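# Move an amber bottle onto the capping machine's riser

## Task

Lift one amber bottle from the bench and set it down upright on the pale riser that sits on the capping machine's platform, directly beneath the capping head, while every other bottle stays standing.

## Robot and tools

Robot: two arms, left_arm and right_arm. Each carries a five-fingered hand (index, middle, ring, thumb). right_arm has a right hand and left_arm a mirrored left hand. Base positions in the scene frame: left_arm (-0.005, +0.268, 0) m, right_arm (+0.042, -0.243, 0) m, each turned very slightly about z.

Frames: the scene frame has its origin at table-top height, midway between the nominal bases, +z up, +x out over the table, left_arm on the +y side. Fixed cameras and the table use the scene frame. Each arm reports its hand pose, velocities and Hand target in its own base frame, and its motion offsets use its own base axes. The hand point sits just beyond the index and middle knuckles, in front of the palm. Its axes: +z runs along straight fingers toward the tips, +y points out of the palm face, and +x runs across the palm away from the thumb on the right hand but toward the thumb on the left. Open fingertips reach about z = +0.11 m. A rigid mast near the wrist on the palm side can collide with things.

Tool execute_actions, argument actions: a list of actions. Each action is a list of 1 to 15 rows, each row one 1/30 s control step. If an action has fewer than 15 rows, its last row is held for the remaining steps, so one action lasts 0.5 s. Every row has exactly 48 numbers, each in [-1, 1], and covers both arms even if only one moves. Order: left dx, dy, dz, rx, ry, rz; then 16 left hand motor numbers; left current_limit; left speed; then the same 24 numbers for the right arm.

Arm numbers: dx, dy, dz, rx, ry, rz are an offset, not a pose. They are measured in that arm's base axes from its Hand target as it stood when the action began, not from the previous row. A scale value of 1.0 means 0.6 m for translation, or 180 degrees for the rotation vector (rx, ry, rz), which is applied about the Hand target position. Sending the same offset in a later action moves the arm further again. If a translation vector is longer than 1.0, it is shortened along its own direction. Each step, the commanded orientation is clipped to within 40 degrees of the measured one. The hand often stops short of the target because of friction, load, or elbow sag (sag grows when carrying something). An all-zero action asks for the target again. If the hand still rests short, send the missing distance as an extra offset. To stop pushing against a surface, command back past the hand point. Near the base axis, small moves can swing the whole arm.

Hand numbers are absolute goals, not changes. Each one sets a hinge angle as a fraction between its stops. Order per hand: index_mcp, index_abd, index_pip, index_dip, middle_mcp, middle_abd, middle_pip, middle_dip, ring_mcp, ring_abd, ring_pip, ring_dip, thumb_cmc, thumb_axl, thumb_mcp, thumb_ipl. Lower values bend fingers toward the palm and swing the thumb in front of it. Open hand: +0.75, 0, +0.58, +0.70 for each finger, then thumb +0.71, +0.68, +0.23, +0.17. An example grasp (thumb across, fingers curled) is -0.53, 0, +0.39, +0.85, -0.56, 0, +0.43, +0.92, -0.19, 0, +0.58, +0.85, -0.56, +0.68, +0.04, +0.21. A 0 is a real goal, so to leave a hand unchanged, copy back its hand_goal, hand_current_limit and hand_speed. current_limit maps -1..+1 to 0..550 mA per motor, with a floor of 11 mA. speed maps to (speed+1)/2 of 8.5 rad/s. These start at +0.4 and -0.6 and stay at whatever was last sent. Grip force comes from setting the goal past the object's surface.

Argument cameras: a list of names (cam_head_left, cam_head_right, cam_high, or "all"). Images come back only when asked for, or when actions is empty. An unknown name invalidates the call. All images are 896x504.

Tool zoom_image: camera (one of the three) and region [x0, y0, x1, y1] in image pixels, at most 504 by 504. Works only on the newest images.

Tool finished_scene: optional scene = 1. Ends the scene for good. The bottle must be upright on the riser and stay there without the robot holding it.

Results: per arm, end_effector_position (m) and end_effector_quat_wxyz in the arm's base frame, and Hand target, which is the reference for the next offsets. Also joint positions, velocities ("within noise" means at rest) and torques, which carry offsets and noise. Step readings of positions may appear. Per hand motor: hand_goal, hand_measured, hand_current_ma, and hand_state, which reads moving, goal, blocked (pressing or stuck) or overload (shut off). Lines such as MOTOR HOT or OVER-TEMPERATURE FAULT warn of heat.

Avoid: dropping or throwing the bottle; knocking over other bottles; anything leaving the table; hard hits on the machine, table or between the arms, and never close one hand on the other. Avoid long squeezes near 495 mA or more, since after 5 s the motor shuts off for 10 s. Avoid holding loads stretched out for long or pushing at unreachable targets, which overheats motors and can make an arm drop. Any arm stop loses commands sent meanwhile. Smooth, quick motion is best, and the scene keeps running while you think.

Each tool is called by a JSON object that holds its "api" and its "payload", one argument or row to a line.

## Session

{"api": "execute_actions", "payload": {
  "actions": []
}}

Scene clock: 0.00 s.
left_arm: end_effector_position=(+0.3025, +0.1993, +0.2036) hand_goal=(+0.754, +0.000, +0.576, +0.696, +0.754, +0.000, +0.576, +0.696, +0.754, +0.000, +0.576, +0.696, +0.714, +0.678, +0.226, +0.168) hand_measured=(+0.754, +0.000, +0.576, +0.696, +0.754, +0.000, +0.576, +0.696, +0.754, +0.000, +0.576, +0.696, +0.714, +0.678, +0.226, +0.168) hand_current_ma=(+0, +0, +0, +0, +0, +0, +0, +0, +0, +0, +0, +0, +0, +0, +0, +0) hand_state=(goal, goal, goal, goal, goal, goal, goal, goal, goal, goal, goal, goal, goal, goal, goal, goal) hand_current_limit=0.40 hand_speed=-0.60 end_effector_quat_wxyz=(-0.332, +0.872, +0.358, -0.036) | right_arm: end_effector_position=(+0.4754, -0.0736, +0.3105) hand_goal=(+0.754, +0.000, +0.576, +0.696, +0.754, +0.000, +0.576, +0.696, +0.754, +0.000, +0.576, +0.696, +0.714, +0.678, +0.226, +0.168) hand_measured=(+0.754, +0.000, +0.576, +0.696, +0.754, +0.000, +0.576, +0.696, +0.754, +0.000, +0.576, +0.696, +0.714, +0.678, +0.226, +0.168) hand_current_ma=(+0, +0, +0, +0, +0, +0, +0, +0, +0, +0, +0, +0, +0, +0, +0, +0) hand_state=(goal, goal, goal, goal, goal, goal, goal, goal, goal, goal, goal, goal, goal, goal, goal, goal) hand_current_limit=0.40 hand_speed=-0.60 end_effector_quat_wxyz=(-0.188, +0.866, +0.319, +0.336)
Joint positions: left_arm=[0.436 1.181 1.058 -1.498 -0.68 1.209] | right_arm=[-0.266 1.211 1.256 -1.207 -0.698 0.749]
Joint velocities: within noise
Joint torques (N m): no reading
Heat: left arm: hottest elbow 39 °C; right arm: hottest waist 36 °C.
Hand target: left_arm +0.3089, +0.2023, +0.2133; -0.333, +0.871, +0.362, -0.025 | right_arm +0.4812, -0.0752, +0.3256; -0.180, +0.862, +0.323, +0.348

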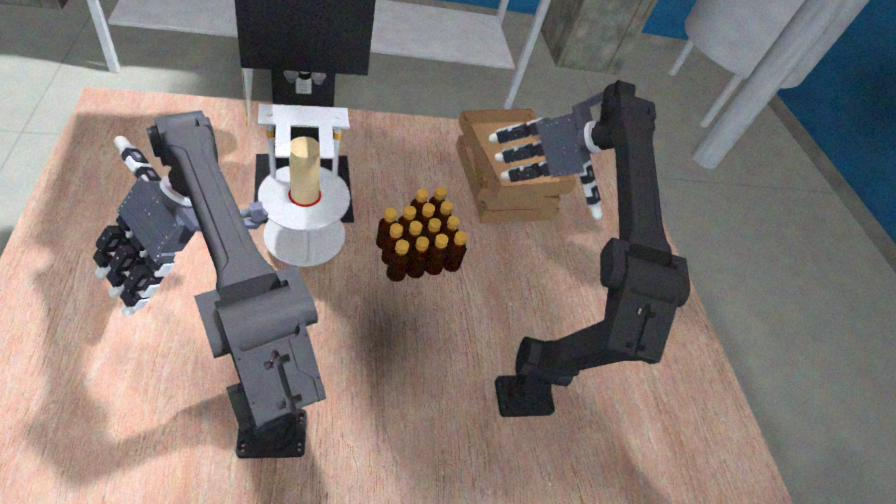

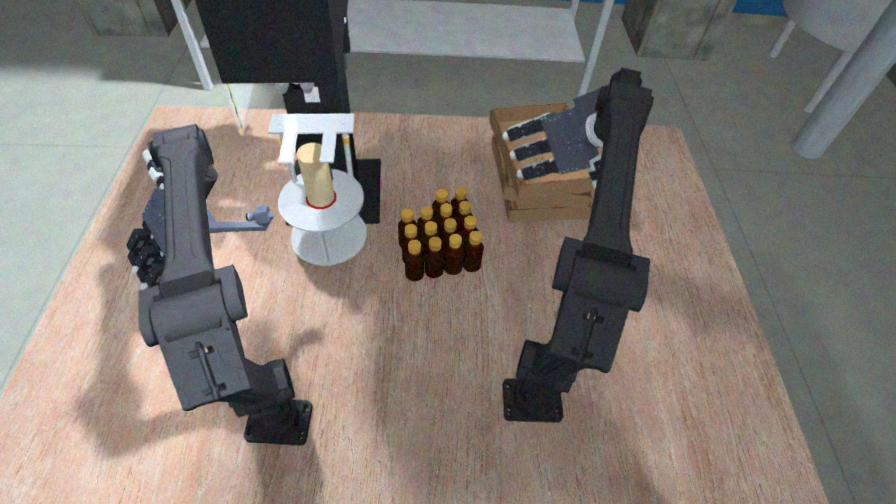

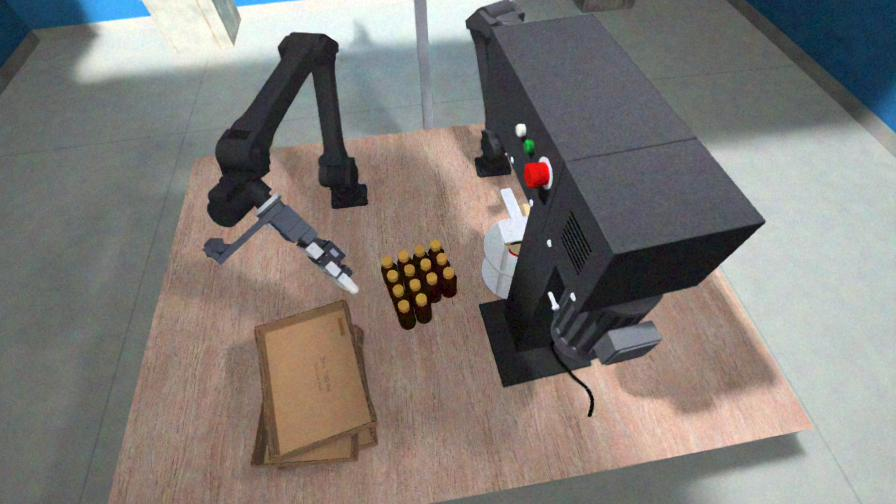

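{"api": "zoom_image", "payload": {
  "camera": "cam_head_left",
  "region": [220, 60, 500, 300]
}}

{"api": "zoom_image", "payload": {
  "camera": "cam_head_right",
  "region": [230, 70, 510, 300]
}}

{"api": "zoom_image", "payload": {
  "camera": "cam_high",
  "region": [350, 120, 630, 400]
}}

Scaled by 1.800 from the camera's 896x504 image, which has a finer 1280x720 frame.

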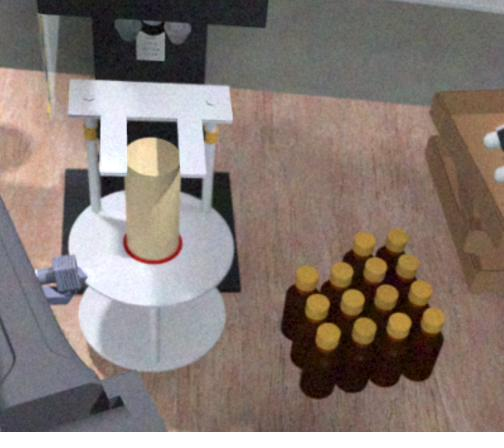

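Scaled by 1.800 from the camera's 896x504 image, which has a finer 1280x720 frame.

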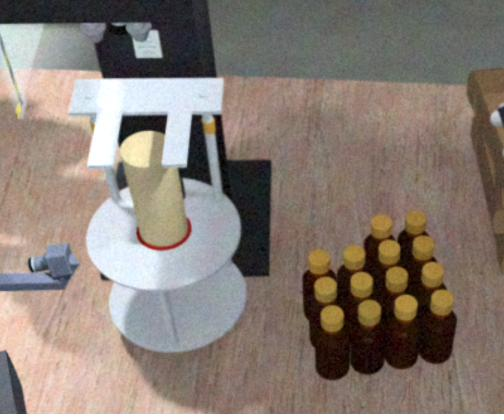

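Scaled by 1.800 from the camera's 896x504 image, which has a finer 1280x720 frame.

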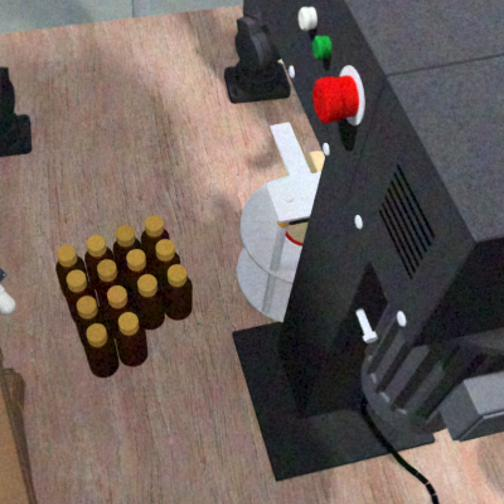

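{"api": "zoom_image", "payload": {
  "camera": "cam_head_left",
  "region": [220, 0, 390, 130]
}}

{"api": "zoom_image", "payload": {
  "camera": "cam_head_right",
  "region": [190, 0, 400, 150]
}}

{"api": "zoom_image", "payload": {
  "camera": "cam_high",
  "region": [460, 60, 620, 320]
}}

{"api": "zoom_image", "payload": {
  "camera": "cam_head_right",
  "region": [250, 100, 390, 270]
}}

{"api": "zoom_image", "payload": {
  "camera": "cam_head_left",
  "region": [360, 170, 480, 300]
}}

{"api": "zoom_image", "payload": {
  "camera": "cam_head_right",
  "region": [380, 170, 500, 300]
}}

Scaled by 2.965 from the camera's 896x504 image, which has a finer 1280x720 frame.

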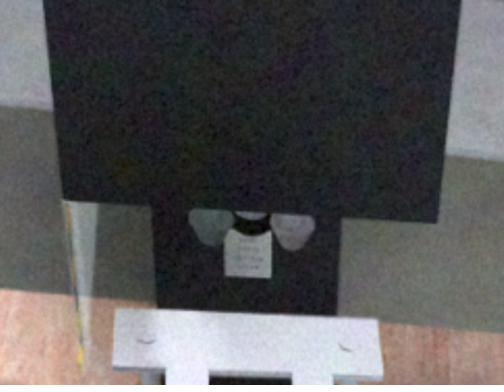

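Scaled by 2.400 from the camera's 896x504 image, which has a finer 1280x720 frame.

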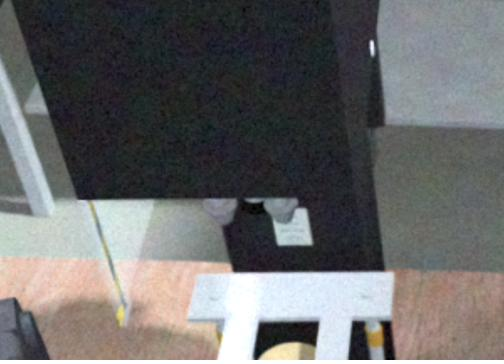

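Scaled by 1.938 from the camera's 896x504 image, which has a finer 1280x720 frame.

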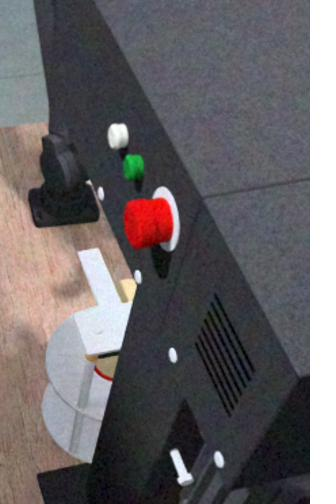

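Scaled by 2.965 from the camera's 896x504 image, which has a finer 1280x720 frame.

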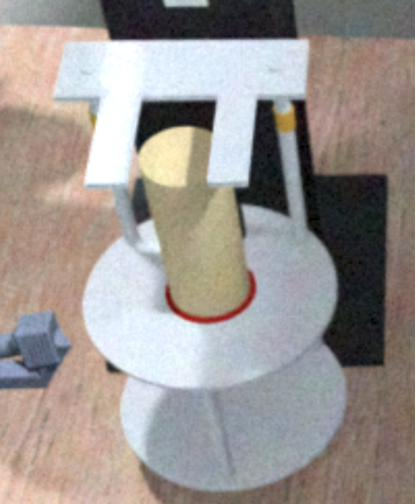

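Scaled by 3.877 from the camera's 896x504 image, which has a finer 1280x720 frame.

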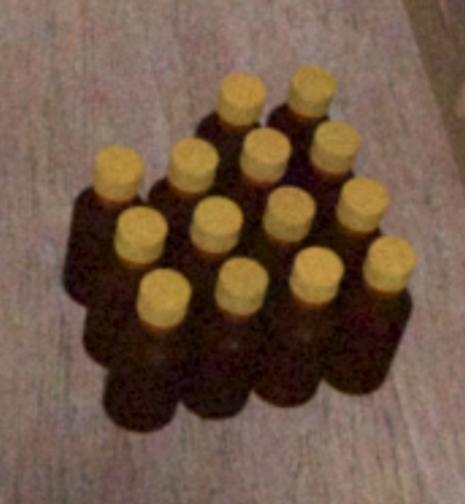

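Scaled by 3.877 from the camera's 896x504 image, which has a finer 1280x720 frame.

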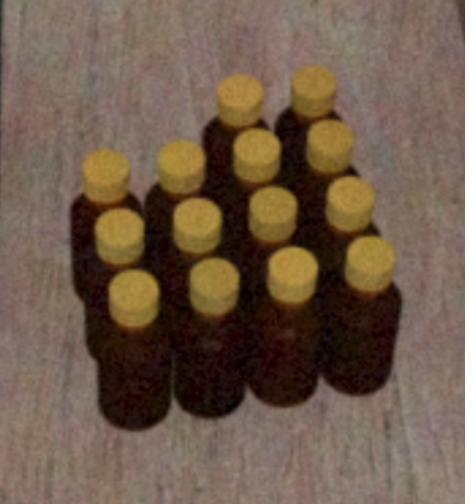

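{"api": "zoom_image", "payload": {
  "camera": "cam_head_left",
  "region": [225, 40, 345, 130]
}}

{"api": "zoom_image", "payload": {
  "camera": "cam_head_right",
  "region": [215, 50, 335, 140]
}}

Scaled by 4.200 from the camera's 896x504 image, which has a finer 1280x720 frame.

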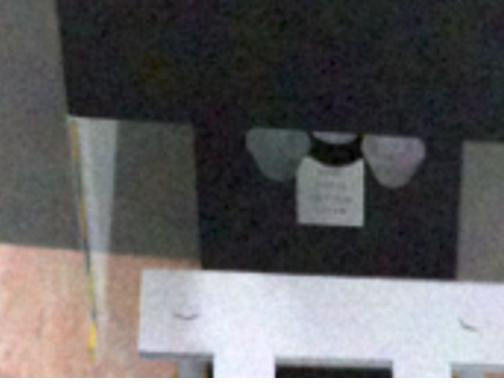

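Scaled by 4.200 from the camera's 896x504 image, which has a finer 1280x720 frame.

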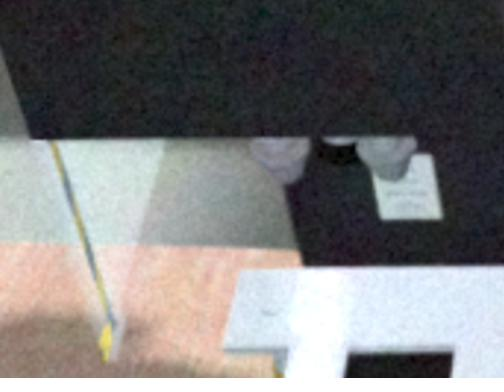

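{"api": "execute_actions", "payload": {
  "actions": [
    [[-0.059,-0.101,0.022,0.015,-0.0876,0.0739,0.754,0,0.576,0.696,0.754,0,0.576,0.696,0.754,0,0.576,0.696,0.714,0.678,0.226,0.168,0.4,-0.6,0,-0.1,0.083,0,0,0,0.754,0,0.576,0.696,0.754,0,0.576,0.696,0.754,0,0.576,0.696,0.714,0.678,0.226,0.168,0.4,-0.6]],
    [[-0.057,-0.104,0.04,-0.0095,-0.1073,0.0589,0.754,0,0.576,0.696,0.754,0,0.576,0.696,0.754,0,0.576,0.696,0.714,0.678,0.226,0.168,0.4,-0.6,0,-0.1,0.083,0,0,0,0.754,0,0.576,0.696,0.754,0,0.576,0.696,0.754,0,0.576,0.696,0.714,0.678,0.226,0.168,0.4,-0.6]],
    [[0.06,-0.2,0.034,-0.0266,-0.0896,-0.0211,0.754,0,0.576,0.696,0.754,0,0.576,0.696,0.754,0,0.576,0.696,0.714,0.678,0.226,0.168,0.4,-0.6,0,0,0,0,0,0,0.754,0,0.576,0.696,0.754,0,0.576,0.696,0.754,0,0.576,0.696,0.714,0.678,0.226,0.168,0.4,-0.6]]
  ],
  "cameras": ["cam_head_left", "cam_high"]
}}

Scene clock: 1284.70 s.
left_arm: end_effector_position=(+0.2701, -0.0430, +0.2510) hand_goal=(+0.754, +0.000, +0.576, +0.696, +0.754, +0.000, +0.576, +0.696, +0.754, +0.000, +0.576, +0.696, +0.714, +0.678, +0.226, +0.168) hand_measured=(+0.752, +0.000, +0.576, +0.696, +0.754, -0.002, +0.576, +0.696, +0.752, -0.002, +0.576, +0.696, +0.714, +0.678, +0.222, +0.168) hand_current_ma=(-4, -3, +1, +0, -3, -3, +1, +0, -5, -3, +1, +0, +1, -3, -24, -2) hand_state=(goal, goal, goal, goal, goal, goal, goal, goal, goal, goal, goal, goal, goal, goal, goal, goal) hand_current_limit=0.40 hand_speed=-0.60 end_effector_quat_wxyz=(-0.089, +0.753, +0.605, +0.242) | right_arm: end_effector_position=(+0.4744, -0.1969, +0.4096) hand_goal=(+0.754, +0.000, +0.576, +0.696, +0.754, +0.000, +0.576, +0.696, +0.754, +0.000, +0.576, +0.696, +0.714, +0.678, +0.226, +0.168) hand_measured=(+0.752, +0.002, +0.576, +0.696, +0.752, +0.002, +0.576, +0.696, +0.752, +0.002, +0.576, +0.696, +0.714, +0.678, +0.222, +0.168) hand_current_ma=(+0, +0, +0, +0, +0, +0, +0, +0, +0, +0, +0, +0, +0, +0, -1, +0) hand_state=(goal, goal, goal, goal, goal, goal, goal, goal, goal, goal, goal, goal, goal, goal, goal, goal) hand_current_limit=0.40 hand_speed=-0.60 end_effector_quat_wxyz=(-0.181, +0.867, +0.309, +0.345)
Joint positions: left_arm=[-0.684 0.799 0.803 -1.657 -0.516 -0.489] | right_arm=[-0.556 1.413 1.712 -1.678 -0.783 0.41]
Joint torques (N m): left_arm=[0.67 -1.79 10.84 -0.47 -0.75 -0.19] | right_arm=[-0.03 -7.41 13.94 -0.16 -0.87 -0.13]
Heat: left arm: hottest elbow 52 °C; right arm: hottest elbow 58 °C.
Hand target: left_arm +0.2753, -0.0407, +0.2708; -0.074, +0.740, +0.621, +0.248 | right_arm +0.4812, -0.1952, +0.4252; -0.180, +0.862, +0.323, +0.348
Off the commanded pose: left_arm 0.021 m, 3 deg | right_arm 0.017 m, 2 deg.
joint sent to its limit (right arm) — joint 4 (wrist pitch), lower limit. The joint targets still meet the commanded pose.
Step readings (end_effector_position of left_arm | right_arm):
0: (+0.3025, +0.1993, +0.2036) | (+0.4754, -0.0736, +0.3105)
1: (+0.3027, +0.1923, +0.2012) | (+0.4728, -0.0771, +0.3140)
2: (+0.2987, +0.1810, +0.1990) | (+0.4686, -0.0793, +0.3157)
4: (+0.2780, +0.1551, +0.1996) | (+0.4661, -0.1051, +0.3296)
8: (+0.2646, +0.1355, +0.2285) | (+0.4698, -0.1415, +0.3567)
15: (+0.2700, +0.1401, +0.2203) | (+0.4714, -0.1368, +0.3585)
16: (+0.2709, +0.1322, +0.2176) | (+0.4691, -0.1403, +0.3616)
17: (+0.2684, +0.1173, +0.2147) | (+0.4672, -0.1420, +0.3652)
19: (+0.2519, +0.0919, +0.2206) | (+0.4693, -0.1659, +0.3832)
23: (+0.2347, +0.0724, +0.2531) | (+0.4737, -0.2007, +0.4083)
30: (+0.2413, +0.0765, +0.2520) | (+0.4739, -0.1973, +0.4092)
31: (+0.2439, +0.0673, +0.2506) | (+0.4741, -0.1971, +0.4093)
32: (+0.2489, +0.0436, +0.2496) | (+0.4742, -0.1971, +0.4094)
34: (+0.2580, -0.0092, +0.2556) | (+0.4742, -0.1970, +0.4094)
38: (+0.2639, -0.0591, +0.2598) | (+0.4743, -0.1970, +0.4095)
45: (+0.2710, -0.0489, +0.2485) | (+0.4744, -0.1970, +0.4096)
Images, in order (width x height): cam_head_left 896x504, cam_high 896x504.

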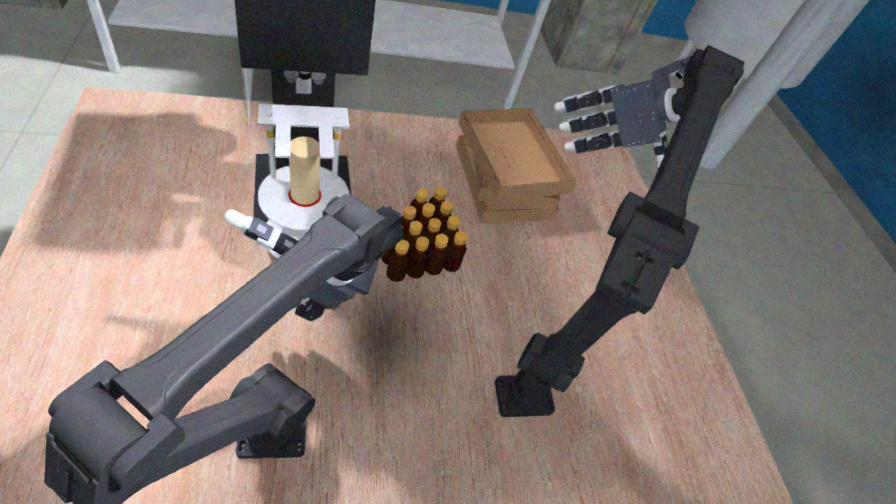

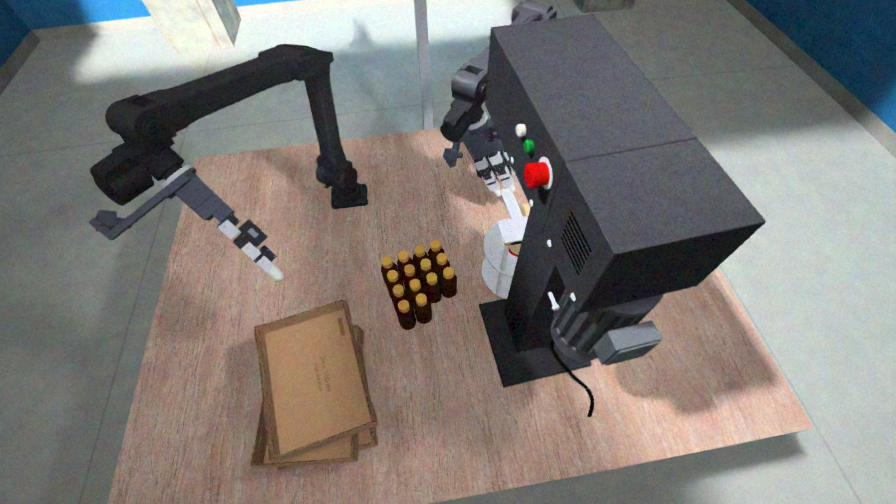

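{"api": "execute_actions", "payload": {
  "actions": [
    [[0.053,-0.1975,0.033,-0.1037,-0.096,0.0105,0.754,0,0.576,0.696,0.754,0,0.576,0.696,0.754,0,0.576,0.696,0.714,0.678,0.226,0.168,0.4,-0.6,0,0,0,0,0,0,0.754,0,0.576,0.696,0.754,0,0.576,0.696,0.754,0,0.576,0.696,0.714,0.678,0.226,0.168,0.4,-0.6]],
    [[0.019,-0.171,0.036,-0.1837,-0.0738,0.0326,0.754,0,0.576,0.696,0.754,0,0.576,0.696,0.754,0,0.576,0.696,0.714,0.678,0.226,0.168,0.4,-0.6,0,0,0,0,0,0,0.754,0,0.576,0.696,0.754,0,0.576,0.696,0.754,0,0.576,0.696,0.714,0.678,0.226,0.168,0.4,-0.6]],
    [[0.029,-0.114,0,-0.1857,-0.0348,0.0285,0.2055,0,0.139,0.551,0.754,0,0.576,0.696,0.754,0,0.576,0.696,-0.503,0.678,0.2247,0.027,0.4,-0.6,0,0,0,0,0,0,0.754,0,0.576,0.696,0.754,0,0.576,0.696,0.754,0,0.576,0.696,0.714,0.678,0.226,0.168,0.4,-0.6]]
  ],
  "cameras": ["cam_head_left"]
}}

Scene clock: 1313.07 s.
left_arm: end_effector_position=(+0.3384, -0.3267, +0.3146) hand_goal=(+0.206, +0.000, +0.140, +0.552, +0.754, +0.000, +0.576, +0.696, +0.754, +0.000, +0.576, +0.696, -0.502, +0.678, +0.224, +0.028) hand_measured=(+0.218, +0.004, +0.144, +0.554, +0.762, +0.004, +0.578, +0.696, +0.762, +0.004, +0.578, +0.696, -0.484, +0.678, +0.222, +0.030) hand_current_ma=(+53, +10, +19, +10, +35, +13, +4, +0, +34, +12, +4, +0, +75, -3, -7, +8) hand_state=(goal, goal, goal, goal, goal, goal, goal, goal, goal, goal, goal, goal, goal, goal, goal, goal) hand_current_limit=0.40 hand_speed=-0.60 end_effector_quat_wxyz=(+0.557, +0.383, +0.736, -0.025) | right_arm: end_effector_position=(+0.4744, -0.1969, +0.4096) hand_goal=(+0.754, +0.000, +0.576, +0.696, +0.754, +0.000, +0.576, +0.696, +0.754, +0.000, +0.576, +0.696, +0.714, +0.678, +0.226, +0.168) hand_measured=(+0.752, +0.002, +0.576, +0.696, +0.752, +0.002, +0.576, +0.696, +0.752, +0.002, +0.576, +0.696, +0.714, +0.678, +0.222, +0.168) hand_current_ma=(+0, +0, +0, +0, +0, +0, +0, +0, +0, +0, +0, +0, +0, +0, -1, +0) hand_state=(goal, goal, goal, goal, goal, goal, goal, goal, goal, goal, goal, goal, goal, goal, goal, goal) hand_current_limit=0.40 hand_speed=-0.60 end_effector_quat_wxyz=(-0.181, +0.867, +0.309, +0.345)
Joint positions: left_arm=[-1.127 1.119 0.849 -0.189 -0.552 -1.389] | right_arm=[-0.556 1.413 1.712 -1.678 -0.783 0.41]
Joint torques (N m): left_arm=[-0.97 -6.59 8.55 3.37 -0.44 0.03] | right_arm=[-0.03 -7.41 13.96 -0.16 -0.87 -0.13]
Heat: left arm: hottest elbow 52 °C; right arm: hottest elbow 60 °C.
Hand target: left_arm +0.3358, -0.3303, +0.3124; +0.562, +0.376, +0.736, -0.035 | right_arm +0.4812, -0.1952, +0.4252; -0.180, +0.862, +0.323, +0.348
Off the commanded pose: left_arm 0.005 m, 1 deg | right_arm 0.017 m, 2 deg.
joint sent to its limit (right arm) — joint 4 (wrist pitch), lower limit. The joint targets still meet the commanded pose.
Step readings (end_effector_position of left_arm | right_arm):
0: (+0.2701, -0.0429, +0.2511) | (+0.4744, -0.1969, +0.4096)
1: (+0.2713, -0.0513, +0.2497) | (+0.4744, -0.1969, +0.4096)
2: (+0.2746, -0.0724, +0.2488) | (+0.4744, -0.1969, +0.4096)
4: (+0.2826, -0.1191, +0.2613) | (+0.4744, -0.1969, +0.4096)
8: (+0.2938, -0.1629, +0.2733) | (+0.4744, -0.1969, +0.4096)
15: (+0.2996, -0.1591, +0.2665) | (+0.4744, -0.1969, +0.4096)
16: (+0.3000, -0.1674, +0.2651) | (+0.4744, -0.1969, +0.4096)
17: (+0.3014, -0.1866, +0.2647) | (+0.4744, -0.1969, +0.4096)
19: (+0.3060, -0.2259, +0.2845) | (+0.4744, -0.1969, +0.4096)
23: (+0.3093, -0.2570, +0.3033) | (+0.4744, -0.1969, +0.4096)
30: (+0.3125, -0.2581, +0.2926) | (+0.4744, -0.1969, +0.4096)
31: (+0.3136, -0.2664, +0.2920) | (+0.4744, -0.1969, +0.4096)
32: (+0.3175, -0.2813, +0.2930) | (+0.4744, -0.1969, +0.4096)
34: (+0.3262, -0.3091, +0.3065) | (+0.4744, -0.1969, +0.4096)
38: (+0.3364, -0.3249, +0.3161) | (+0.4744, -0.1969, +0.4096)
45: (+0.3385, -0.3269, +0.3151) | (+0.4744, -0.1969, +0.4096)
Images, in order (width x height): cam_head_left 896x504.

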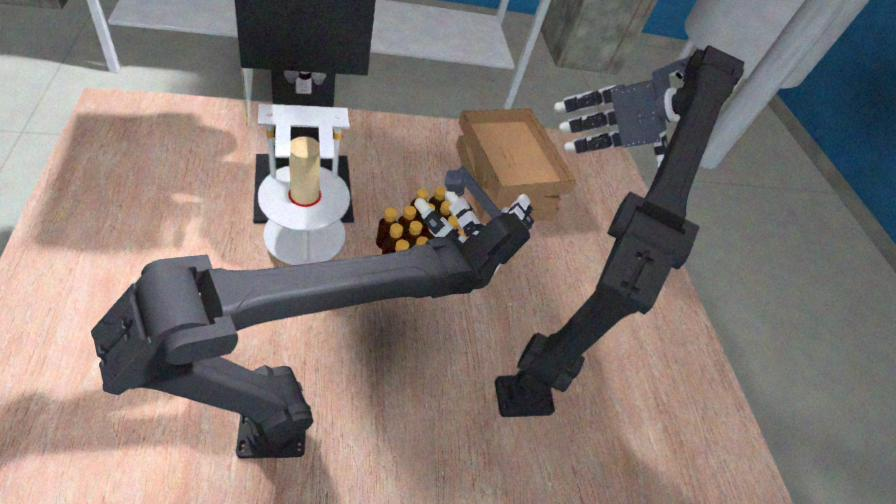

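{"api": "execute_actions", "payload": {
  "actions": [
    [[0.05,-0.285,-0.1,-0.1688,-0.0369,0.024,0.2055,0,0.139,0.551,0.754,0,0.576,0.696,0.754,0,0.576,0.696,-0.503,0.678,0.2247,0.027,0.4,-0.6,0,0,0,0,0,0,0.754,0,0.576,0.696,0.754,0,0.576,0.696,0.754,0,0.576,0.696,0.714,0.678,0.226,0.168,0.4,-0.6]],
    [[0,0,-0.17,0,0,0,0.2055,0,0.139,0.551,0.754,0,0.576,0.696,0.754,0,0.576,0.696,-0.503,0.678,0.2247,0.027,0.4,-0.6,0,0,0,0,0,0,0.754,0,0.576,0.696,0.754,0,0.576,0.696,0.754,0,0.576,0.696,0.714,0.678,0.226,0.168,0.4,-0.6]]
  ],
  "cameras": ["all"]
}}

Scene clock: 1324.87 s.
left_arm: end_effector_position=(+0.3425, -0.4155, +0.1888) hand_goal=(+0.206, +0.000, +0.140, +0.552, +0.754, +0.000, +0.576, +0.696, +0.754, +0.000, +0.576, +0.696, -0.502, +0.678, +0.224, +0.028) hand_measured=(+0.210, +0.004, +0.142, +0.554, +0.758, +0.004, +0.578, +0.696, +0.758, +0.004, +0.576, +0.696, -0.488, +0.678, +0.222, +0.028) hand_current_ma=(+17, +10, +8, +9, +14, +14, +4, +0, +15, +14, +3, +0, +62, -3, -10, +4) hand_state=(goal, goal, goal, goal, goal, goal, goal, goal, goal, goal, goal, goal, goal, goal, goal, goal) hand_current_limit=0.40 hand_speed=-0.60 end_effector_quat_wxyz=(+0.626, +0.274, +0.718, -0.133) | right_arm: end_effector_position=(+0.4744, -0.1969, +0.4096) hand_goal=(+0.754, +0.000, +0.576, +0.696, +0.754, +0.000, +0.576, +0.696, +0.754, +0.000, +0.576, +0.696, +0.714, +0.678, +0.226, +0.168) hand_measured=(+0.752, +0.002, +0.576, +0.696, +0.752, +0.002, +0.576, +0.696, +0.752, +0.002, +0.576, +0.696, +0.714, +0.678, +0.222, +0.168) hand_current_ma=(+0, +0, +0, +0, +0, +0, +0, +0, +0, +0, +0, +0, +0, +0, -1, +0) hand_state=(goal, goal, goal, goal, goal, goal, goal, goal, goal, goal, goal, goal, goal, goal, goal, goal) hand_current_limit=0.40 hand_speed=-0.60 end_effector_quat_wxyz=(-0.181, +0.867, +0.309, +0.345)
Joint positions: left_arm=[-1.202 1.541 0.774 0.541 -0.617 -1.547] | right_arm=[-0.556 1.413 1.712 -1.678 -0.783 0.41]
Joint torques (N m): left_arm=[0.38 -11.34 7.21 3.43 -0.19 0.27] | right_arm=[-0.03 -7.47 13.97 -0.14 -0.87 -0.13]
Heat: left arm: hottest elbow 52 °C; right arm: hottest elbow 60 °C.
Hand target: left_arm +0.3467, -0.4140, +0.1988; +0.636, +0.262, +0.712, -0.140 | right_arm +0.4812, -0.1952, +0.4252; -0.180, +0.862, +0.323, +0.348
Off the commanded pose: left_arm 0.011 m, 2 deg | right_arm 0.017 m, 2 deg.
led back after a hold (left arm): the arm was led back toward your command in small steps, so it may still be short of it.
joint sent to its limit (right arm) — joint 4 (wrist pitch), lower limit. The joint targets still meet the commanded pose.
Step readings (end_effector_position of left_arm | right_arm):
0: (+0.3384, -0.3267, +0.3146) | (+0.4744, -0.1969, +0.4096)
1: (+0.3394, -0.3355, +0.3116) | (+0.4744, -0.1969, +0.4096)
2: (+0.3427, -0.3565, +0.3114) | (+0.4744, -0.1969, +0.4096)
4: (+0.3467, -0.4098, +0.3028) | (+0.4744, -0.1969, +0.4096)
5: (+0.3474, -0.4353, +0.2893) | (+0.4744, -0.1969, +0.4096) HELD (not all sent) left_arm
8: (+0.3385, -0.4413, +0.2493) | (+0.4744, -0.1969, +0.4096) HELD (not all sent) left_arm
15: (+0.3414, -0.4137, +0.2890) | (+0.4744, -0.1969, +0.4096) HELD (not all sent) left_arm
16: (+0.3410, -0.4119, +0.2939) | (+0.4744, -0.1969, +0.4096) HELD (not all sent) left_arm
17: (+0.3409, -0.4113, +0.2968) | (+0.4744, -0.1969, +0.4096)
19: (+0.3415, -0.4129, +0.2973) | (+0.4744, -0.1969, +0.4096)
23: (+0.3415, -0.4130, +0.2650) | (+0.4744, -0.1969, +0.4096)
30: (+0.3421, -0.4145, +0.1847) | (+0.4744, -0.1969, +0.4096)
HELD (not all sent) left_arm: steps 5 to 16.
pose unreachable (left arm): on one or more control steps of this call, first in action 0 (counted from 0), this arm could not follow its commanded pose, so it was not sent that pose on those steps. It may still have moved: this result reports where it is.
cause: moving toward the commanded pose would bring a part of the arm too close to another arm (a part of this arm just beyond joint 5 (wrist yaw) and a part of the right arm just beyond its joint 2 (shoulder), at the place that arm is still heading or pushing toward).

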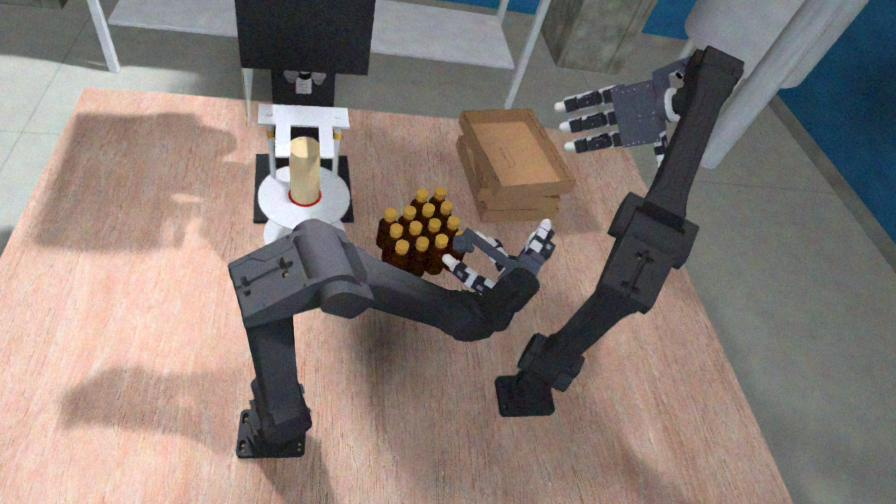

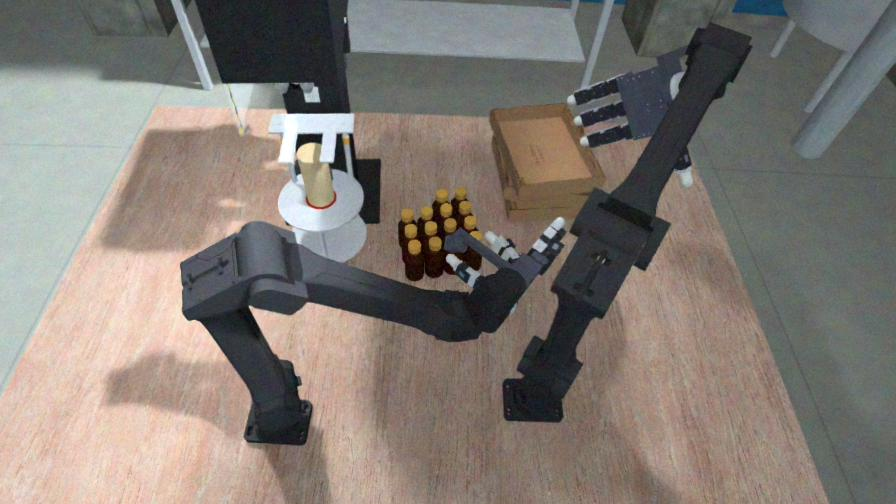

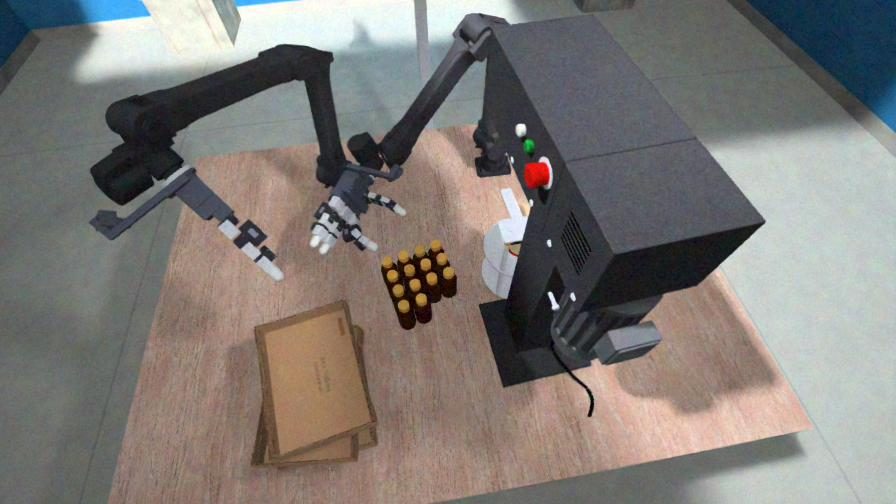

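{"api": "execute_actions", "payload": {
  "actions": [
    [[0,0,0,0,0,0,0.2055,0,0.139,0.551,0.754,0,0.576,0.696,0.754,0,0.576,0.696,-0.503,0.678,0.2247,0.027,0.4,-0.6,-0.163,-0.246,0,0,0,-0.111,0.754,0,0.576,0.696,0.754,0,0.576,0.696,0.754,0,0.576,0.696,0.714,0.678,0.226,0.168,0.4,-0.6]],
    [[0,0,0,0,0,0,0.2055,0,0.139,0.551,0.754,0,0.576,0.696,0.754,0,0.576,0.696,-0.503,0.678,0.2247,0.027,0.4,-0.6,-0.234,-0.18,0,0,0,-0.111,0.754,0,0.576,0.696,0.754,0,0.576,0.696,0.754,0,0.576,0.696,0.714,0.678,0.226,0.168,0.4,-0.6]],
    [[0.032,-0.145,-0.131,-0.062,-0.0184,0.015,0.2055,0,0.139,0.551,0.754,0,0.576,0.696,0.754,0,0.576,0.696,-0.503,0.678,0.2247,0.027,0.4,-0.6,0,0,0,0,0,0,0.754,0,0.576,0.696,0.754,0,0.576,0.696,0.754,0,0.576,0.696,0.714,0.678,0.226,0.168,0.4,-0.6]]
  ],
  "cameras": ["all"]
}}

Scene clock: 1358.27 s.
left_arm: end_effector_position=(+0.3649, -0.4860, +0.1020) hand_goal=(+0.206, +0.000, +0.140, +0.552, +0.754, +0.000, +0.576, +0.696, +0.754, +0.000, +0.576, +0.696, -0.502, +0.678, +0.224, +0.028) hand_measured=(+0.208, +0.004, +0.142, +0.554, +0.754, +0.004, +0.576, +0.696, +0.754, +0.004, +0.576, +0.696, -0.490, +0.678, +0.224, +0.028) hand_current_ma=(+8, +12, +5, +9, +1, +17, +4, +0, +0, +17, +3, +0, +52, -3, -1, +4) hand_state=(goal, goal, goal, goal, goal, goal, goal, goal, goal, goal, goal, goal, goal, goal, goal, goal) hand_current_limit=0.40 hand_speed=-0.60 end_effector_quat_wxyz=(+0.669, +0.196, +0.696, -0.172) | right_arm: end_effector_position=(+0.2412, -0.4459, +0.4048) hand_goal=(+0.754, +0.000, +0.576, +0.696, +0.754, +0.000, +0.576, +0.696, +0.754, +0.000, +0.576, +0.696, +0.714, +0.678, +0.226, +0.168) hand_measured=(+0.752, +0.002, +0.576, +0.696, +0.750, +0.002, +0.576, +0.696, +0.750, +0.002, +0.576, +0.696, +0.712, +0.678, +0.222, +0.168) hand_current_ma=(-1, +0, +0, +0, -1, +0, +0, +0, -1, +0, +0, +0, +0, +0, -2, +0) hand_state=(goal, goal, goal, goal, goal, goal, goal, goal, goal, goal, goal, goal, goal, goal, goal, goal) hand_current_limit=0.40 hand_speed=-0.60 end_effector_quat_wxyz=(-0.060, +0.921, -0.003, +0.385)
Joint positions: left_arm=[-1.22 1.949 0.945 0.945 -0.694 -1.585] | right_arm=[-1.24 1.398 1.687 -1.678 -0.785 0.413]
Joint torques (N m): left_arm=[-0.73 -14.33 7.95 3.25 -0.15 0.38] | right_arm=[-0.79 -7.59 14.5 -0.18 -0.77 -0.13]
Heat: left arm: hottest elbow 50 °C; right arm: hottest elbow 60 °C.
Hand target: left_arm +0.3661, -0.5010, +0.1203; +0.682, +0.186, +0.683, -0.186 | right_arm +0.2430, -0.4509, +0.4253; -0.050, +0.920, +0.009, +0.388
Off the commanded pose: left_arm 0.024 m, 3 deg | right_arm 0.021 m, 2 deg.
led back after a hold (right arm): the arm was led back toward your command in small steps, so it may still be short of it.
joint sent to its limit (right arm) — joint 4 (wrist pitch), lower limit. The joint targets still meet the commanded pose.
Step readings (end_effector_position of left_arm | right_arm):
0: (+0.3425, -0.4155, +0.1888) | (+0.4744, -0.1969, +0.4096)
1: (+0.3425, -0.4155, +0.1888) | (+0.4675, -0.2092, +0.4101)
2: (+0.3425, -0.4155, +0.1888) | (+0.4600, -0.2201, +0.4098)
4: (+0.3425, -0.4155, +0.1888) | (+0.4237, -0.2781, +0.4109)
8: (+0.3425, -0.4155, +0.1888) | (+0.3611, -0.3580, +0.4082)
15: (+0.3425, -0.4155, +0.1888) | (+0.3770, -0.3435, +0.4071)
16: (+0.3425, -0.4155, +0.1888) | (+0.3703, -0.3483, +0.4079)
17: (+0.3425, -0.4155, +0.1888) | (+0.3599, -0.3558, +0.4072)
19: (+0.3425, -0.4155, +0.1888) | (+0.3069, -0.3984, +0.4088)
23: (+0.3425, -0.4155, +0.1888) | (+0.2175, -0.4556, +0.4070)
30: (+0.3425, -0.4155, +0.1888) | (+0.2361, -0.4487, +0.4047)
31: (+0.3435, -0.4178, +0.1843) | (+0.2395, -0.4469, +0.4048) HELD (not all sent) right_arm
32: (+0.3476, -0.4256, +0.1850) | (+0.2411, -0.4461, +0.4048)
34: (+0.3582, -0.4556, +0.1620) | (+0.2412, -0.4459, +0.4048)
38: (+0.3654, -0.4857, +0.0954) | (+0.2412, -0.4459, +0.4048)
45: (+0.3644, -0.4847, +0.0858) | (+0.2412, -0.4459, +0.4048)
HELD (not all sent) right_arm: step 31.
pose unreachable (right arm): on one or more control steps of this call, first in action 2 (counted from 0), this arm could not follow its commanded pose, so it was not sent that pose on those steps. It may still have moved: this result reports where it is.
cause: moving toward the commanded pose would bring a part of the arm too close to another arm (a part of this arm just beyond joint 2 (shoulder) and a part of the left arm just beyond its joint 5 (wrist yaw), along the way the arms are being sent, or toward where that arm still pushes).

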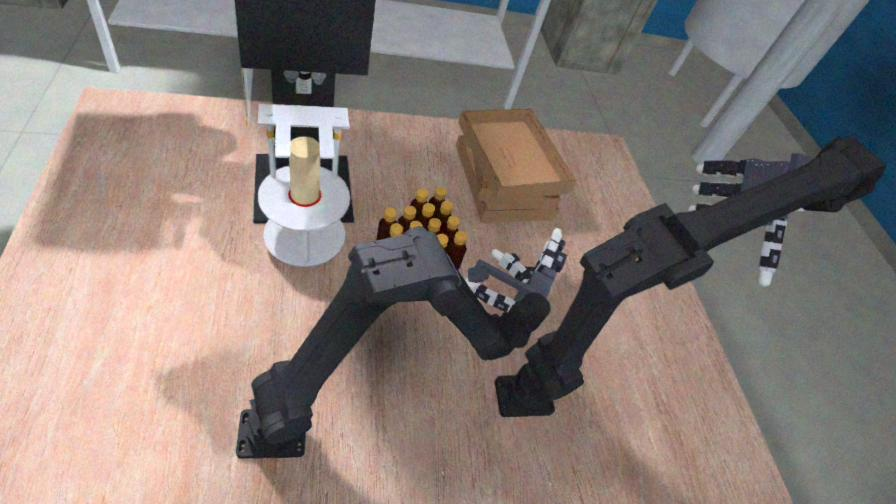

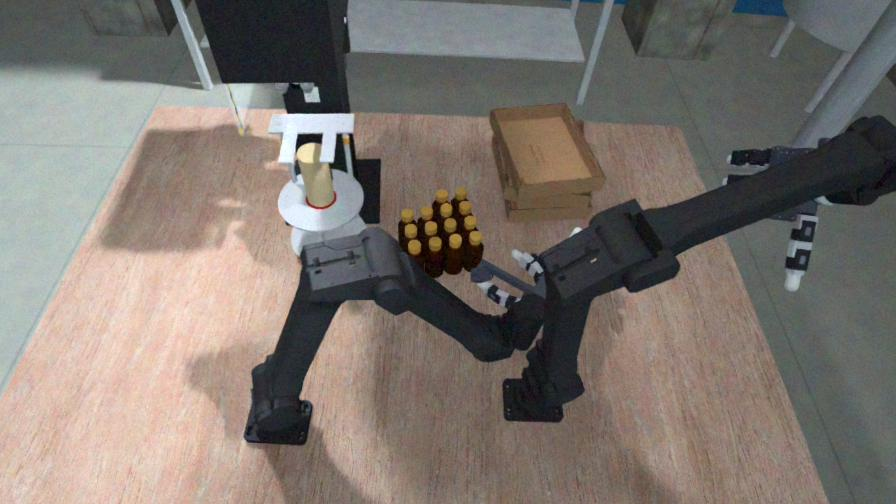

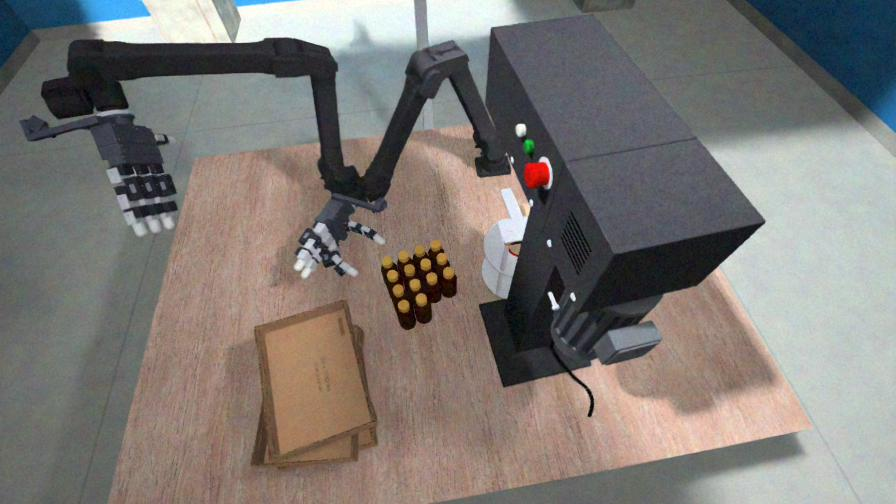

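{"api": "zoom_image", "payload": {
  "camera": "cam_head_left",
  "region": [430, 200, 590, 340]
}}

{"api": "zoom_image", "payload": {
  "camera": "cam_high",
  "region": [280, 180, 470, 340]
}}

{"api": "zoom_image", "payload": {
  "camera": "cam_head_right",
  "region": [440, 210, 590, 340]
}}

Scaled by 3.150 from the camera's 896x504 image, which has a finer 1280x720 frame.

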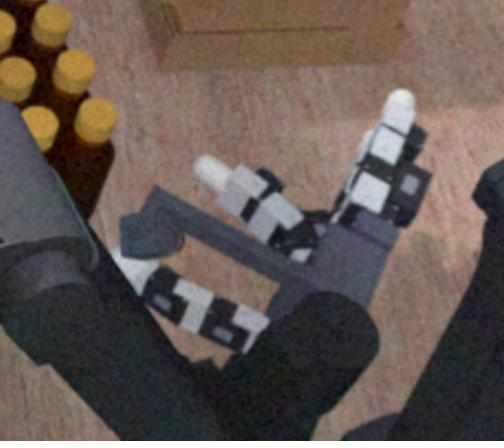

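Scaled by 2.653 from the camera's 896x504 image, which has a finer 1280x720 frame.

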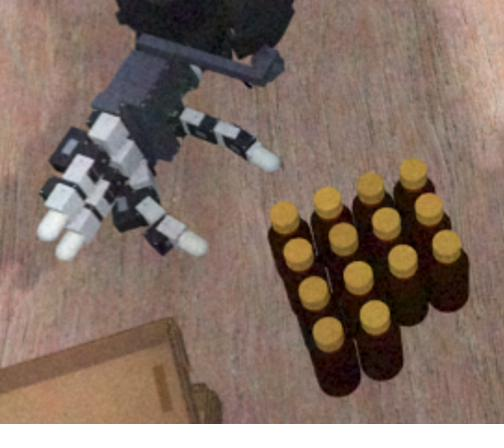

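Scaled by 3.360 from the camera's 896x504 image, which has a finer 1280x720 frame.

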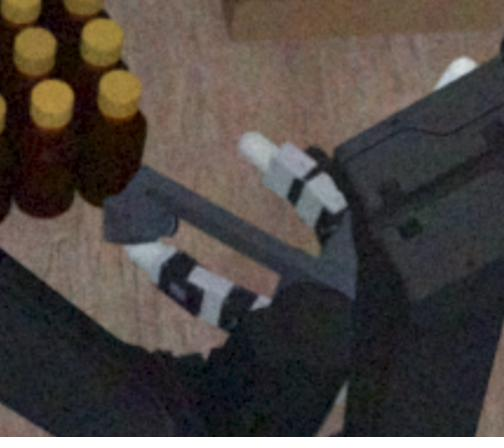

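{"api": "execute_actions", "payload": {
  "actions": [
    [[0.0565,0.052,0.07,0,0,0,0.2055,0,0.139,0.551,0.754,0,0.576,0.696,0.754,0,0.576,0.696,-0.503,0.678,0.2247,0.027,0.4,-0.6,0,0,0,0,0,0,0.754,0,0.576,0.696,0.754,0,0.576,0.696,0.754,0,0.576,0.696,0.714,0.678,0.226,0.168,0.4,-0.6]]
  ],
  "cameras": ["all"]
}}

{"api": "zoom_image", "payload": {
  "camera": "cam_high",
  "region": [310, 200, 470, 320]
}}

{"api": "zoom_image", "payload": {
  "camera": "cam_head_left",
  "region": [420, 190, 570, 310]
}}

{"api": "zoom_image", "payload": {
  "camera": "cam_head_right",
  "region": [430, 190, 580, 310]
}}

Scene clock: 1488.60 s.
left_arm: end_effector_position=(+0.4002, -0.4658, +0.1684) hand_goal=(+0.206, +0.000, +0.140, +0.552, +0.754, +0.000, +0.576, +0.696, +0.754, +0.000, +0.576, +0.696, -0.502, +0.678, +0.224, +0.028) hand_measured=(+0.208, +0.004, +0.142, +0.554, +0.756, +0.004, +0.576, +0.696, +0.756, +0.004, +0.576, +0.696, -0.490, +0.678, +0.224, +0.028) hand_current_ma=(+6, +12, +4, +9, +4, +17, +2, +0, +4, +17, +1, +0, +52, -3, +0, +4) hand_state=(goal, goal, goal, goal, goal, goal, goal, goal, goal, goal, goal, goal, goal, goal, goal, goal) hand_current_limit=0.40 hand_speed=-0.60 end_effector_quat_wxyz=(+0.685, +0.175, +0.680, -0.194) | right_arm: end_effector_position=(+0.2412, -0.4459, +0.4048) hand_goal=(+0.754, +0.000, +0.576, +0.696, +0.754, +0.000, +0.576, +0.696, +0.754, +0.000, +0.576, +0.696, +0.714, +0.678, +0.226, +0.168) hand_measured=(+0.752, +0.002, +0.576, +0.696, +0.750, +0.002, +0.576, +0.696, +0.750, +0.002, +0.576, +0.696, +0.712, +0.678, +0.222, +0.168) hand_current_ma=(-1, +0, +0, +0, -1, +0, +0, +0, -1, +0, +0, +0, +0, +0, -2, +0) hand_state=(goal, goal, goal, goal, goal, goal, goal, goal, goal, goal, goal, goal, goal, goal, goal, goal) hand_current_limit=0.40 hand_speed=-0.60 end_effector_quat_wxyz=(-0.060, +0.921, -0.003, +0.385)
Joint positions: left_arm=[-1.139 1.81 0.935 0.892 -0.612 -1.584] | right_arm=[-1.24 1.398 1.687 -1.678 -0.785 0.413]
Joint torques (N m): left_arm=[-0.62 -12.28 7.04 1.85 0.07 0.38] | right_arm=[-0.73 -7.53 14.52 -0.17 -0.76 -0.13]
Heat: left arm: hottest elbow 50 °C; right arm: hottest elbow 58 °C.
Hand target: left_arm +0.3999, -0.4697, +0.1623; +0.682, +0.186, +0.683, -0.186 | right_arm +0.2430, -0.4509, +0.4253; -0.050, +0.920, +0.009, +0.388
Off the commanded pose: left_arm 0.007 m, 2 deg | right_arm 0.021 m, 2 deg.
joint sent to its limit (right arm) — joint 4 (wrist pitch), lower limit. The joint targets still meet the commanded pose.
Step readings (end_effector_position of left_arm | right_arm):
0: (+0.3649, -0.4860, +0.1020) | (+0.2412, -0.4459, +0.4048)
1: (+0.3663, -0.4887, +0.1042) | (+0.2412, -0.4459, +0.4048)
2: (+0.3685, -0.4913, +0.1071) | (+0.2412, -0.4459, +0.4048)
4: (+0.3766, -0.4863, +0.1233) | (+0.2412, -0.4459, +0.4048)
8: (+0.3949, -0.4706, +0.1625) | (+0.2412, -0.4459, +0.4048)
15: (+0.4002, -0.4656, +0.1688) | (+0.2412, -0.4459, +0.4048)

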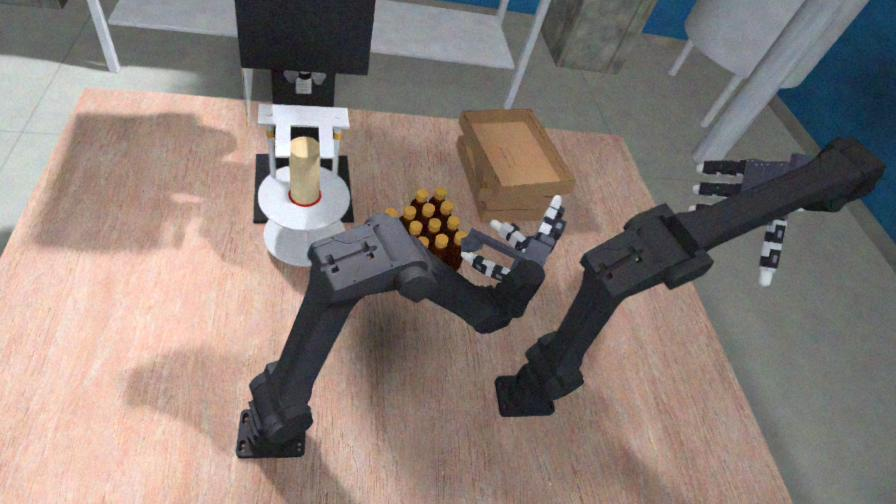

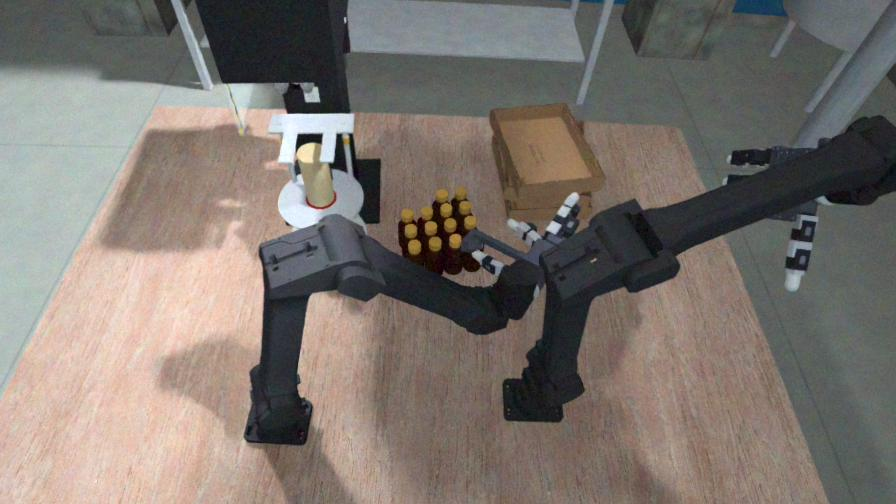

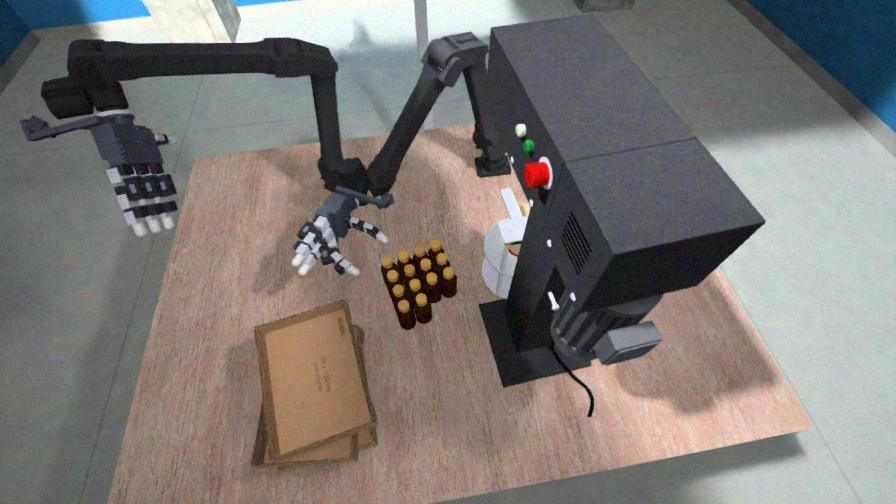

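Scaled by 3.150 from the camera's 896x504 image, which has a finer 1280x720 frame.

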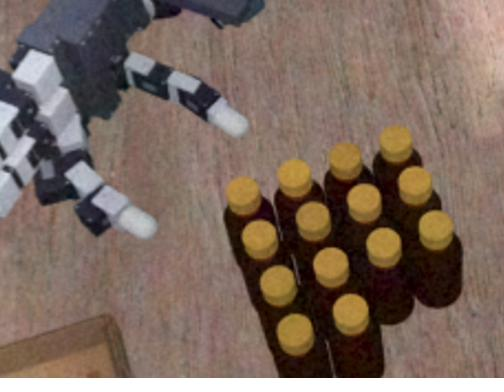

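Scaled by 3.360 from the camera's 896x504 image, which has a finer 1280x720 frame.

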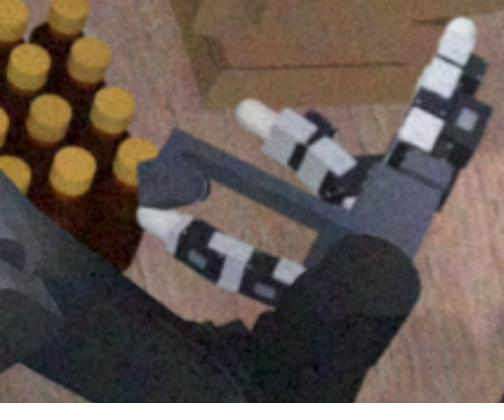

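Scaled by 3.360 from the camera's 896x504 image, which has a finer 1280x720 frame.

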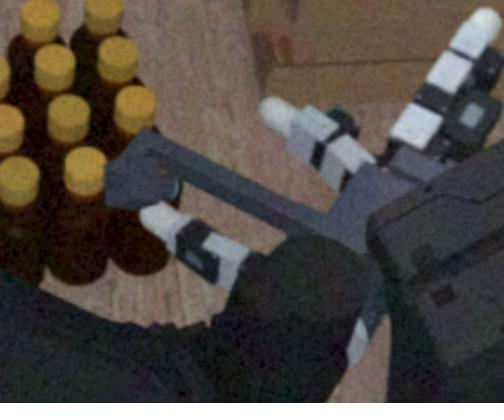

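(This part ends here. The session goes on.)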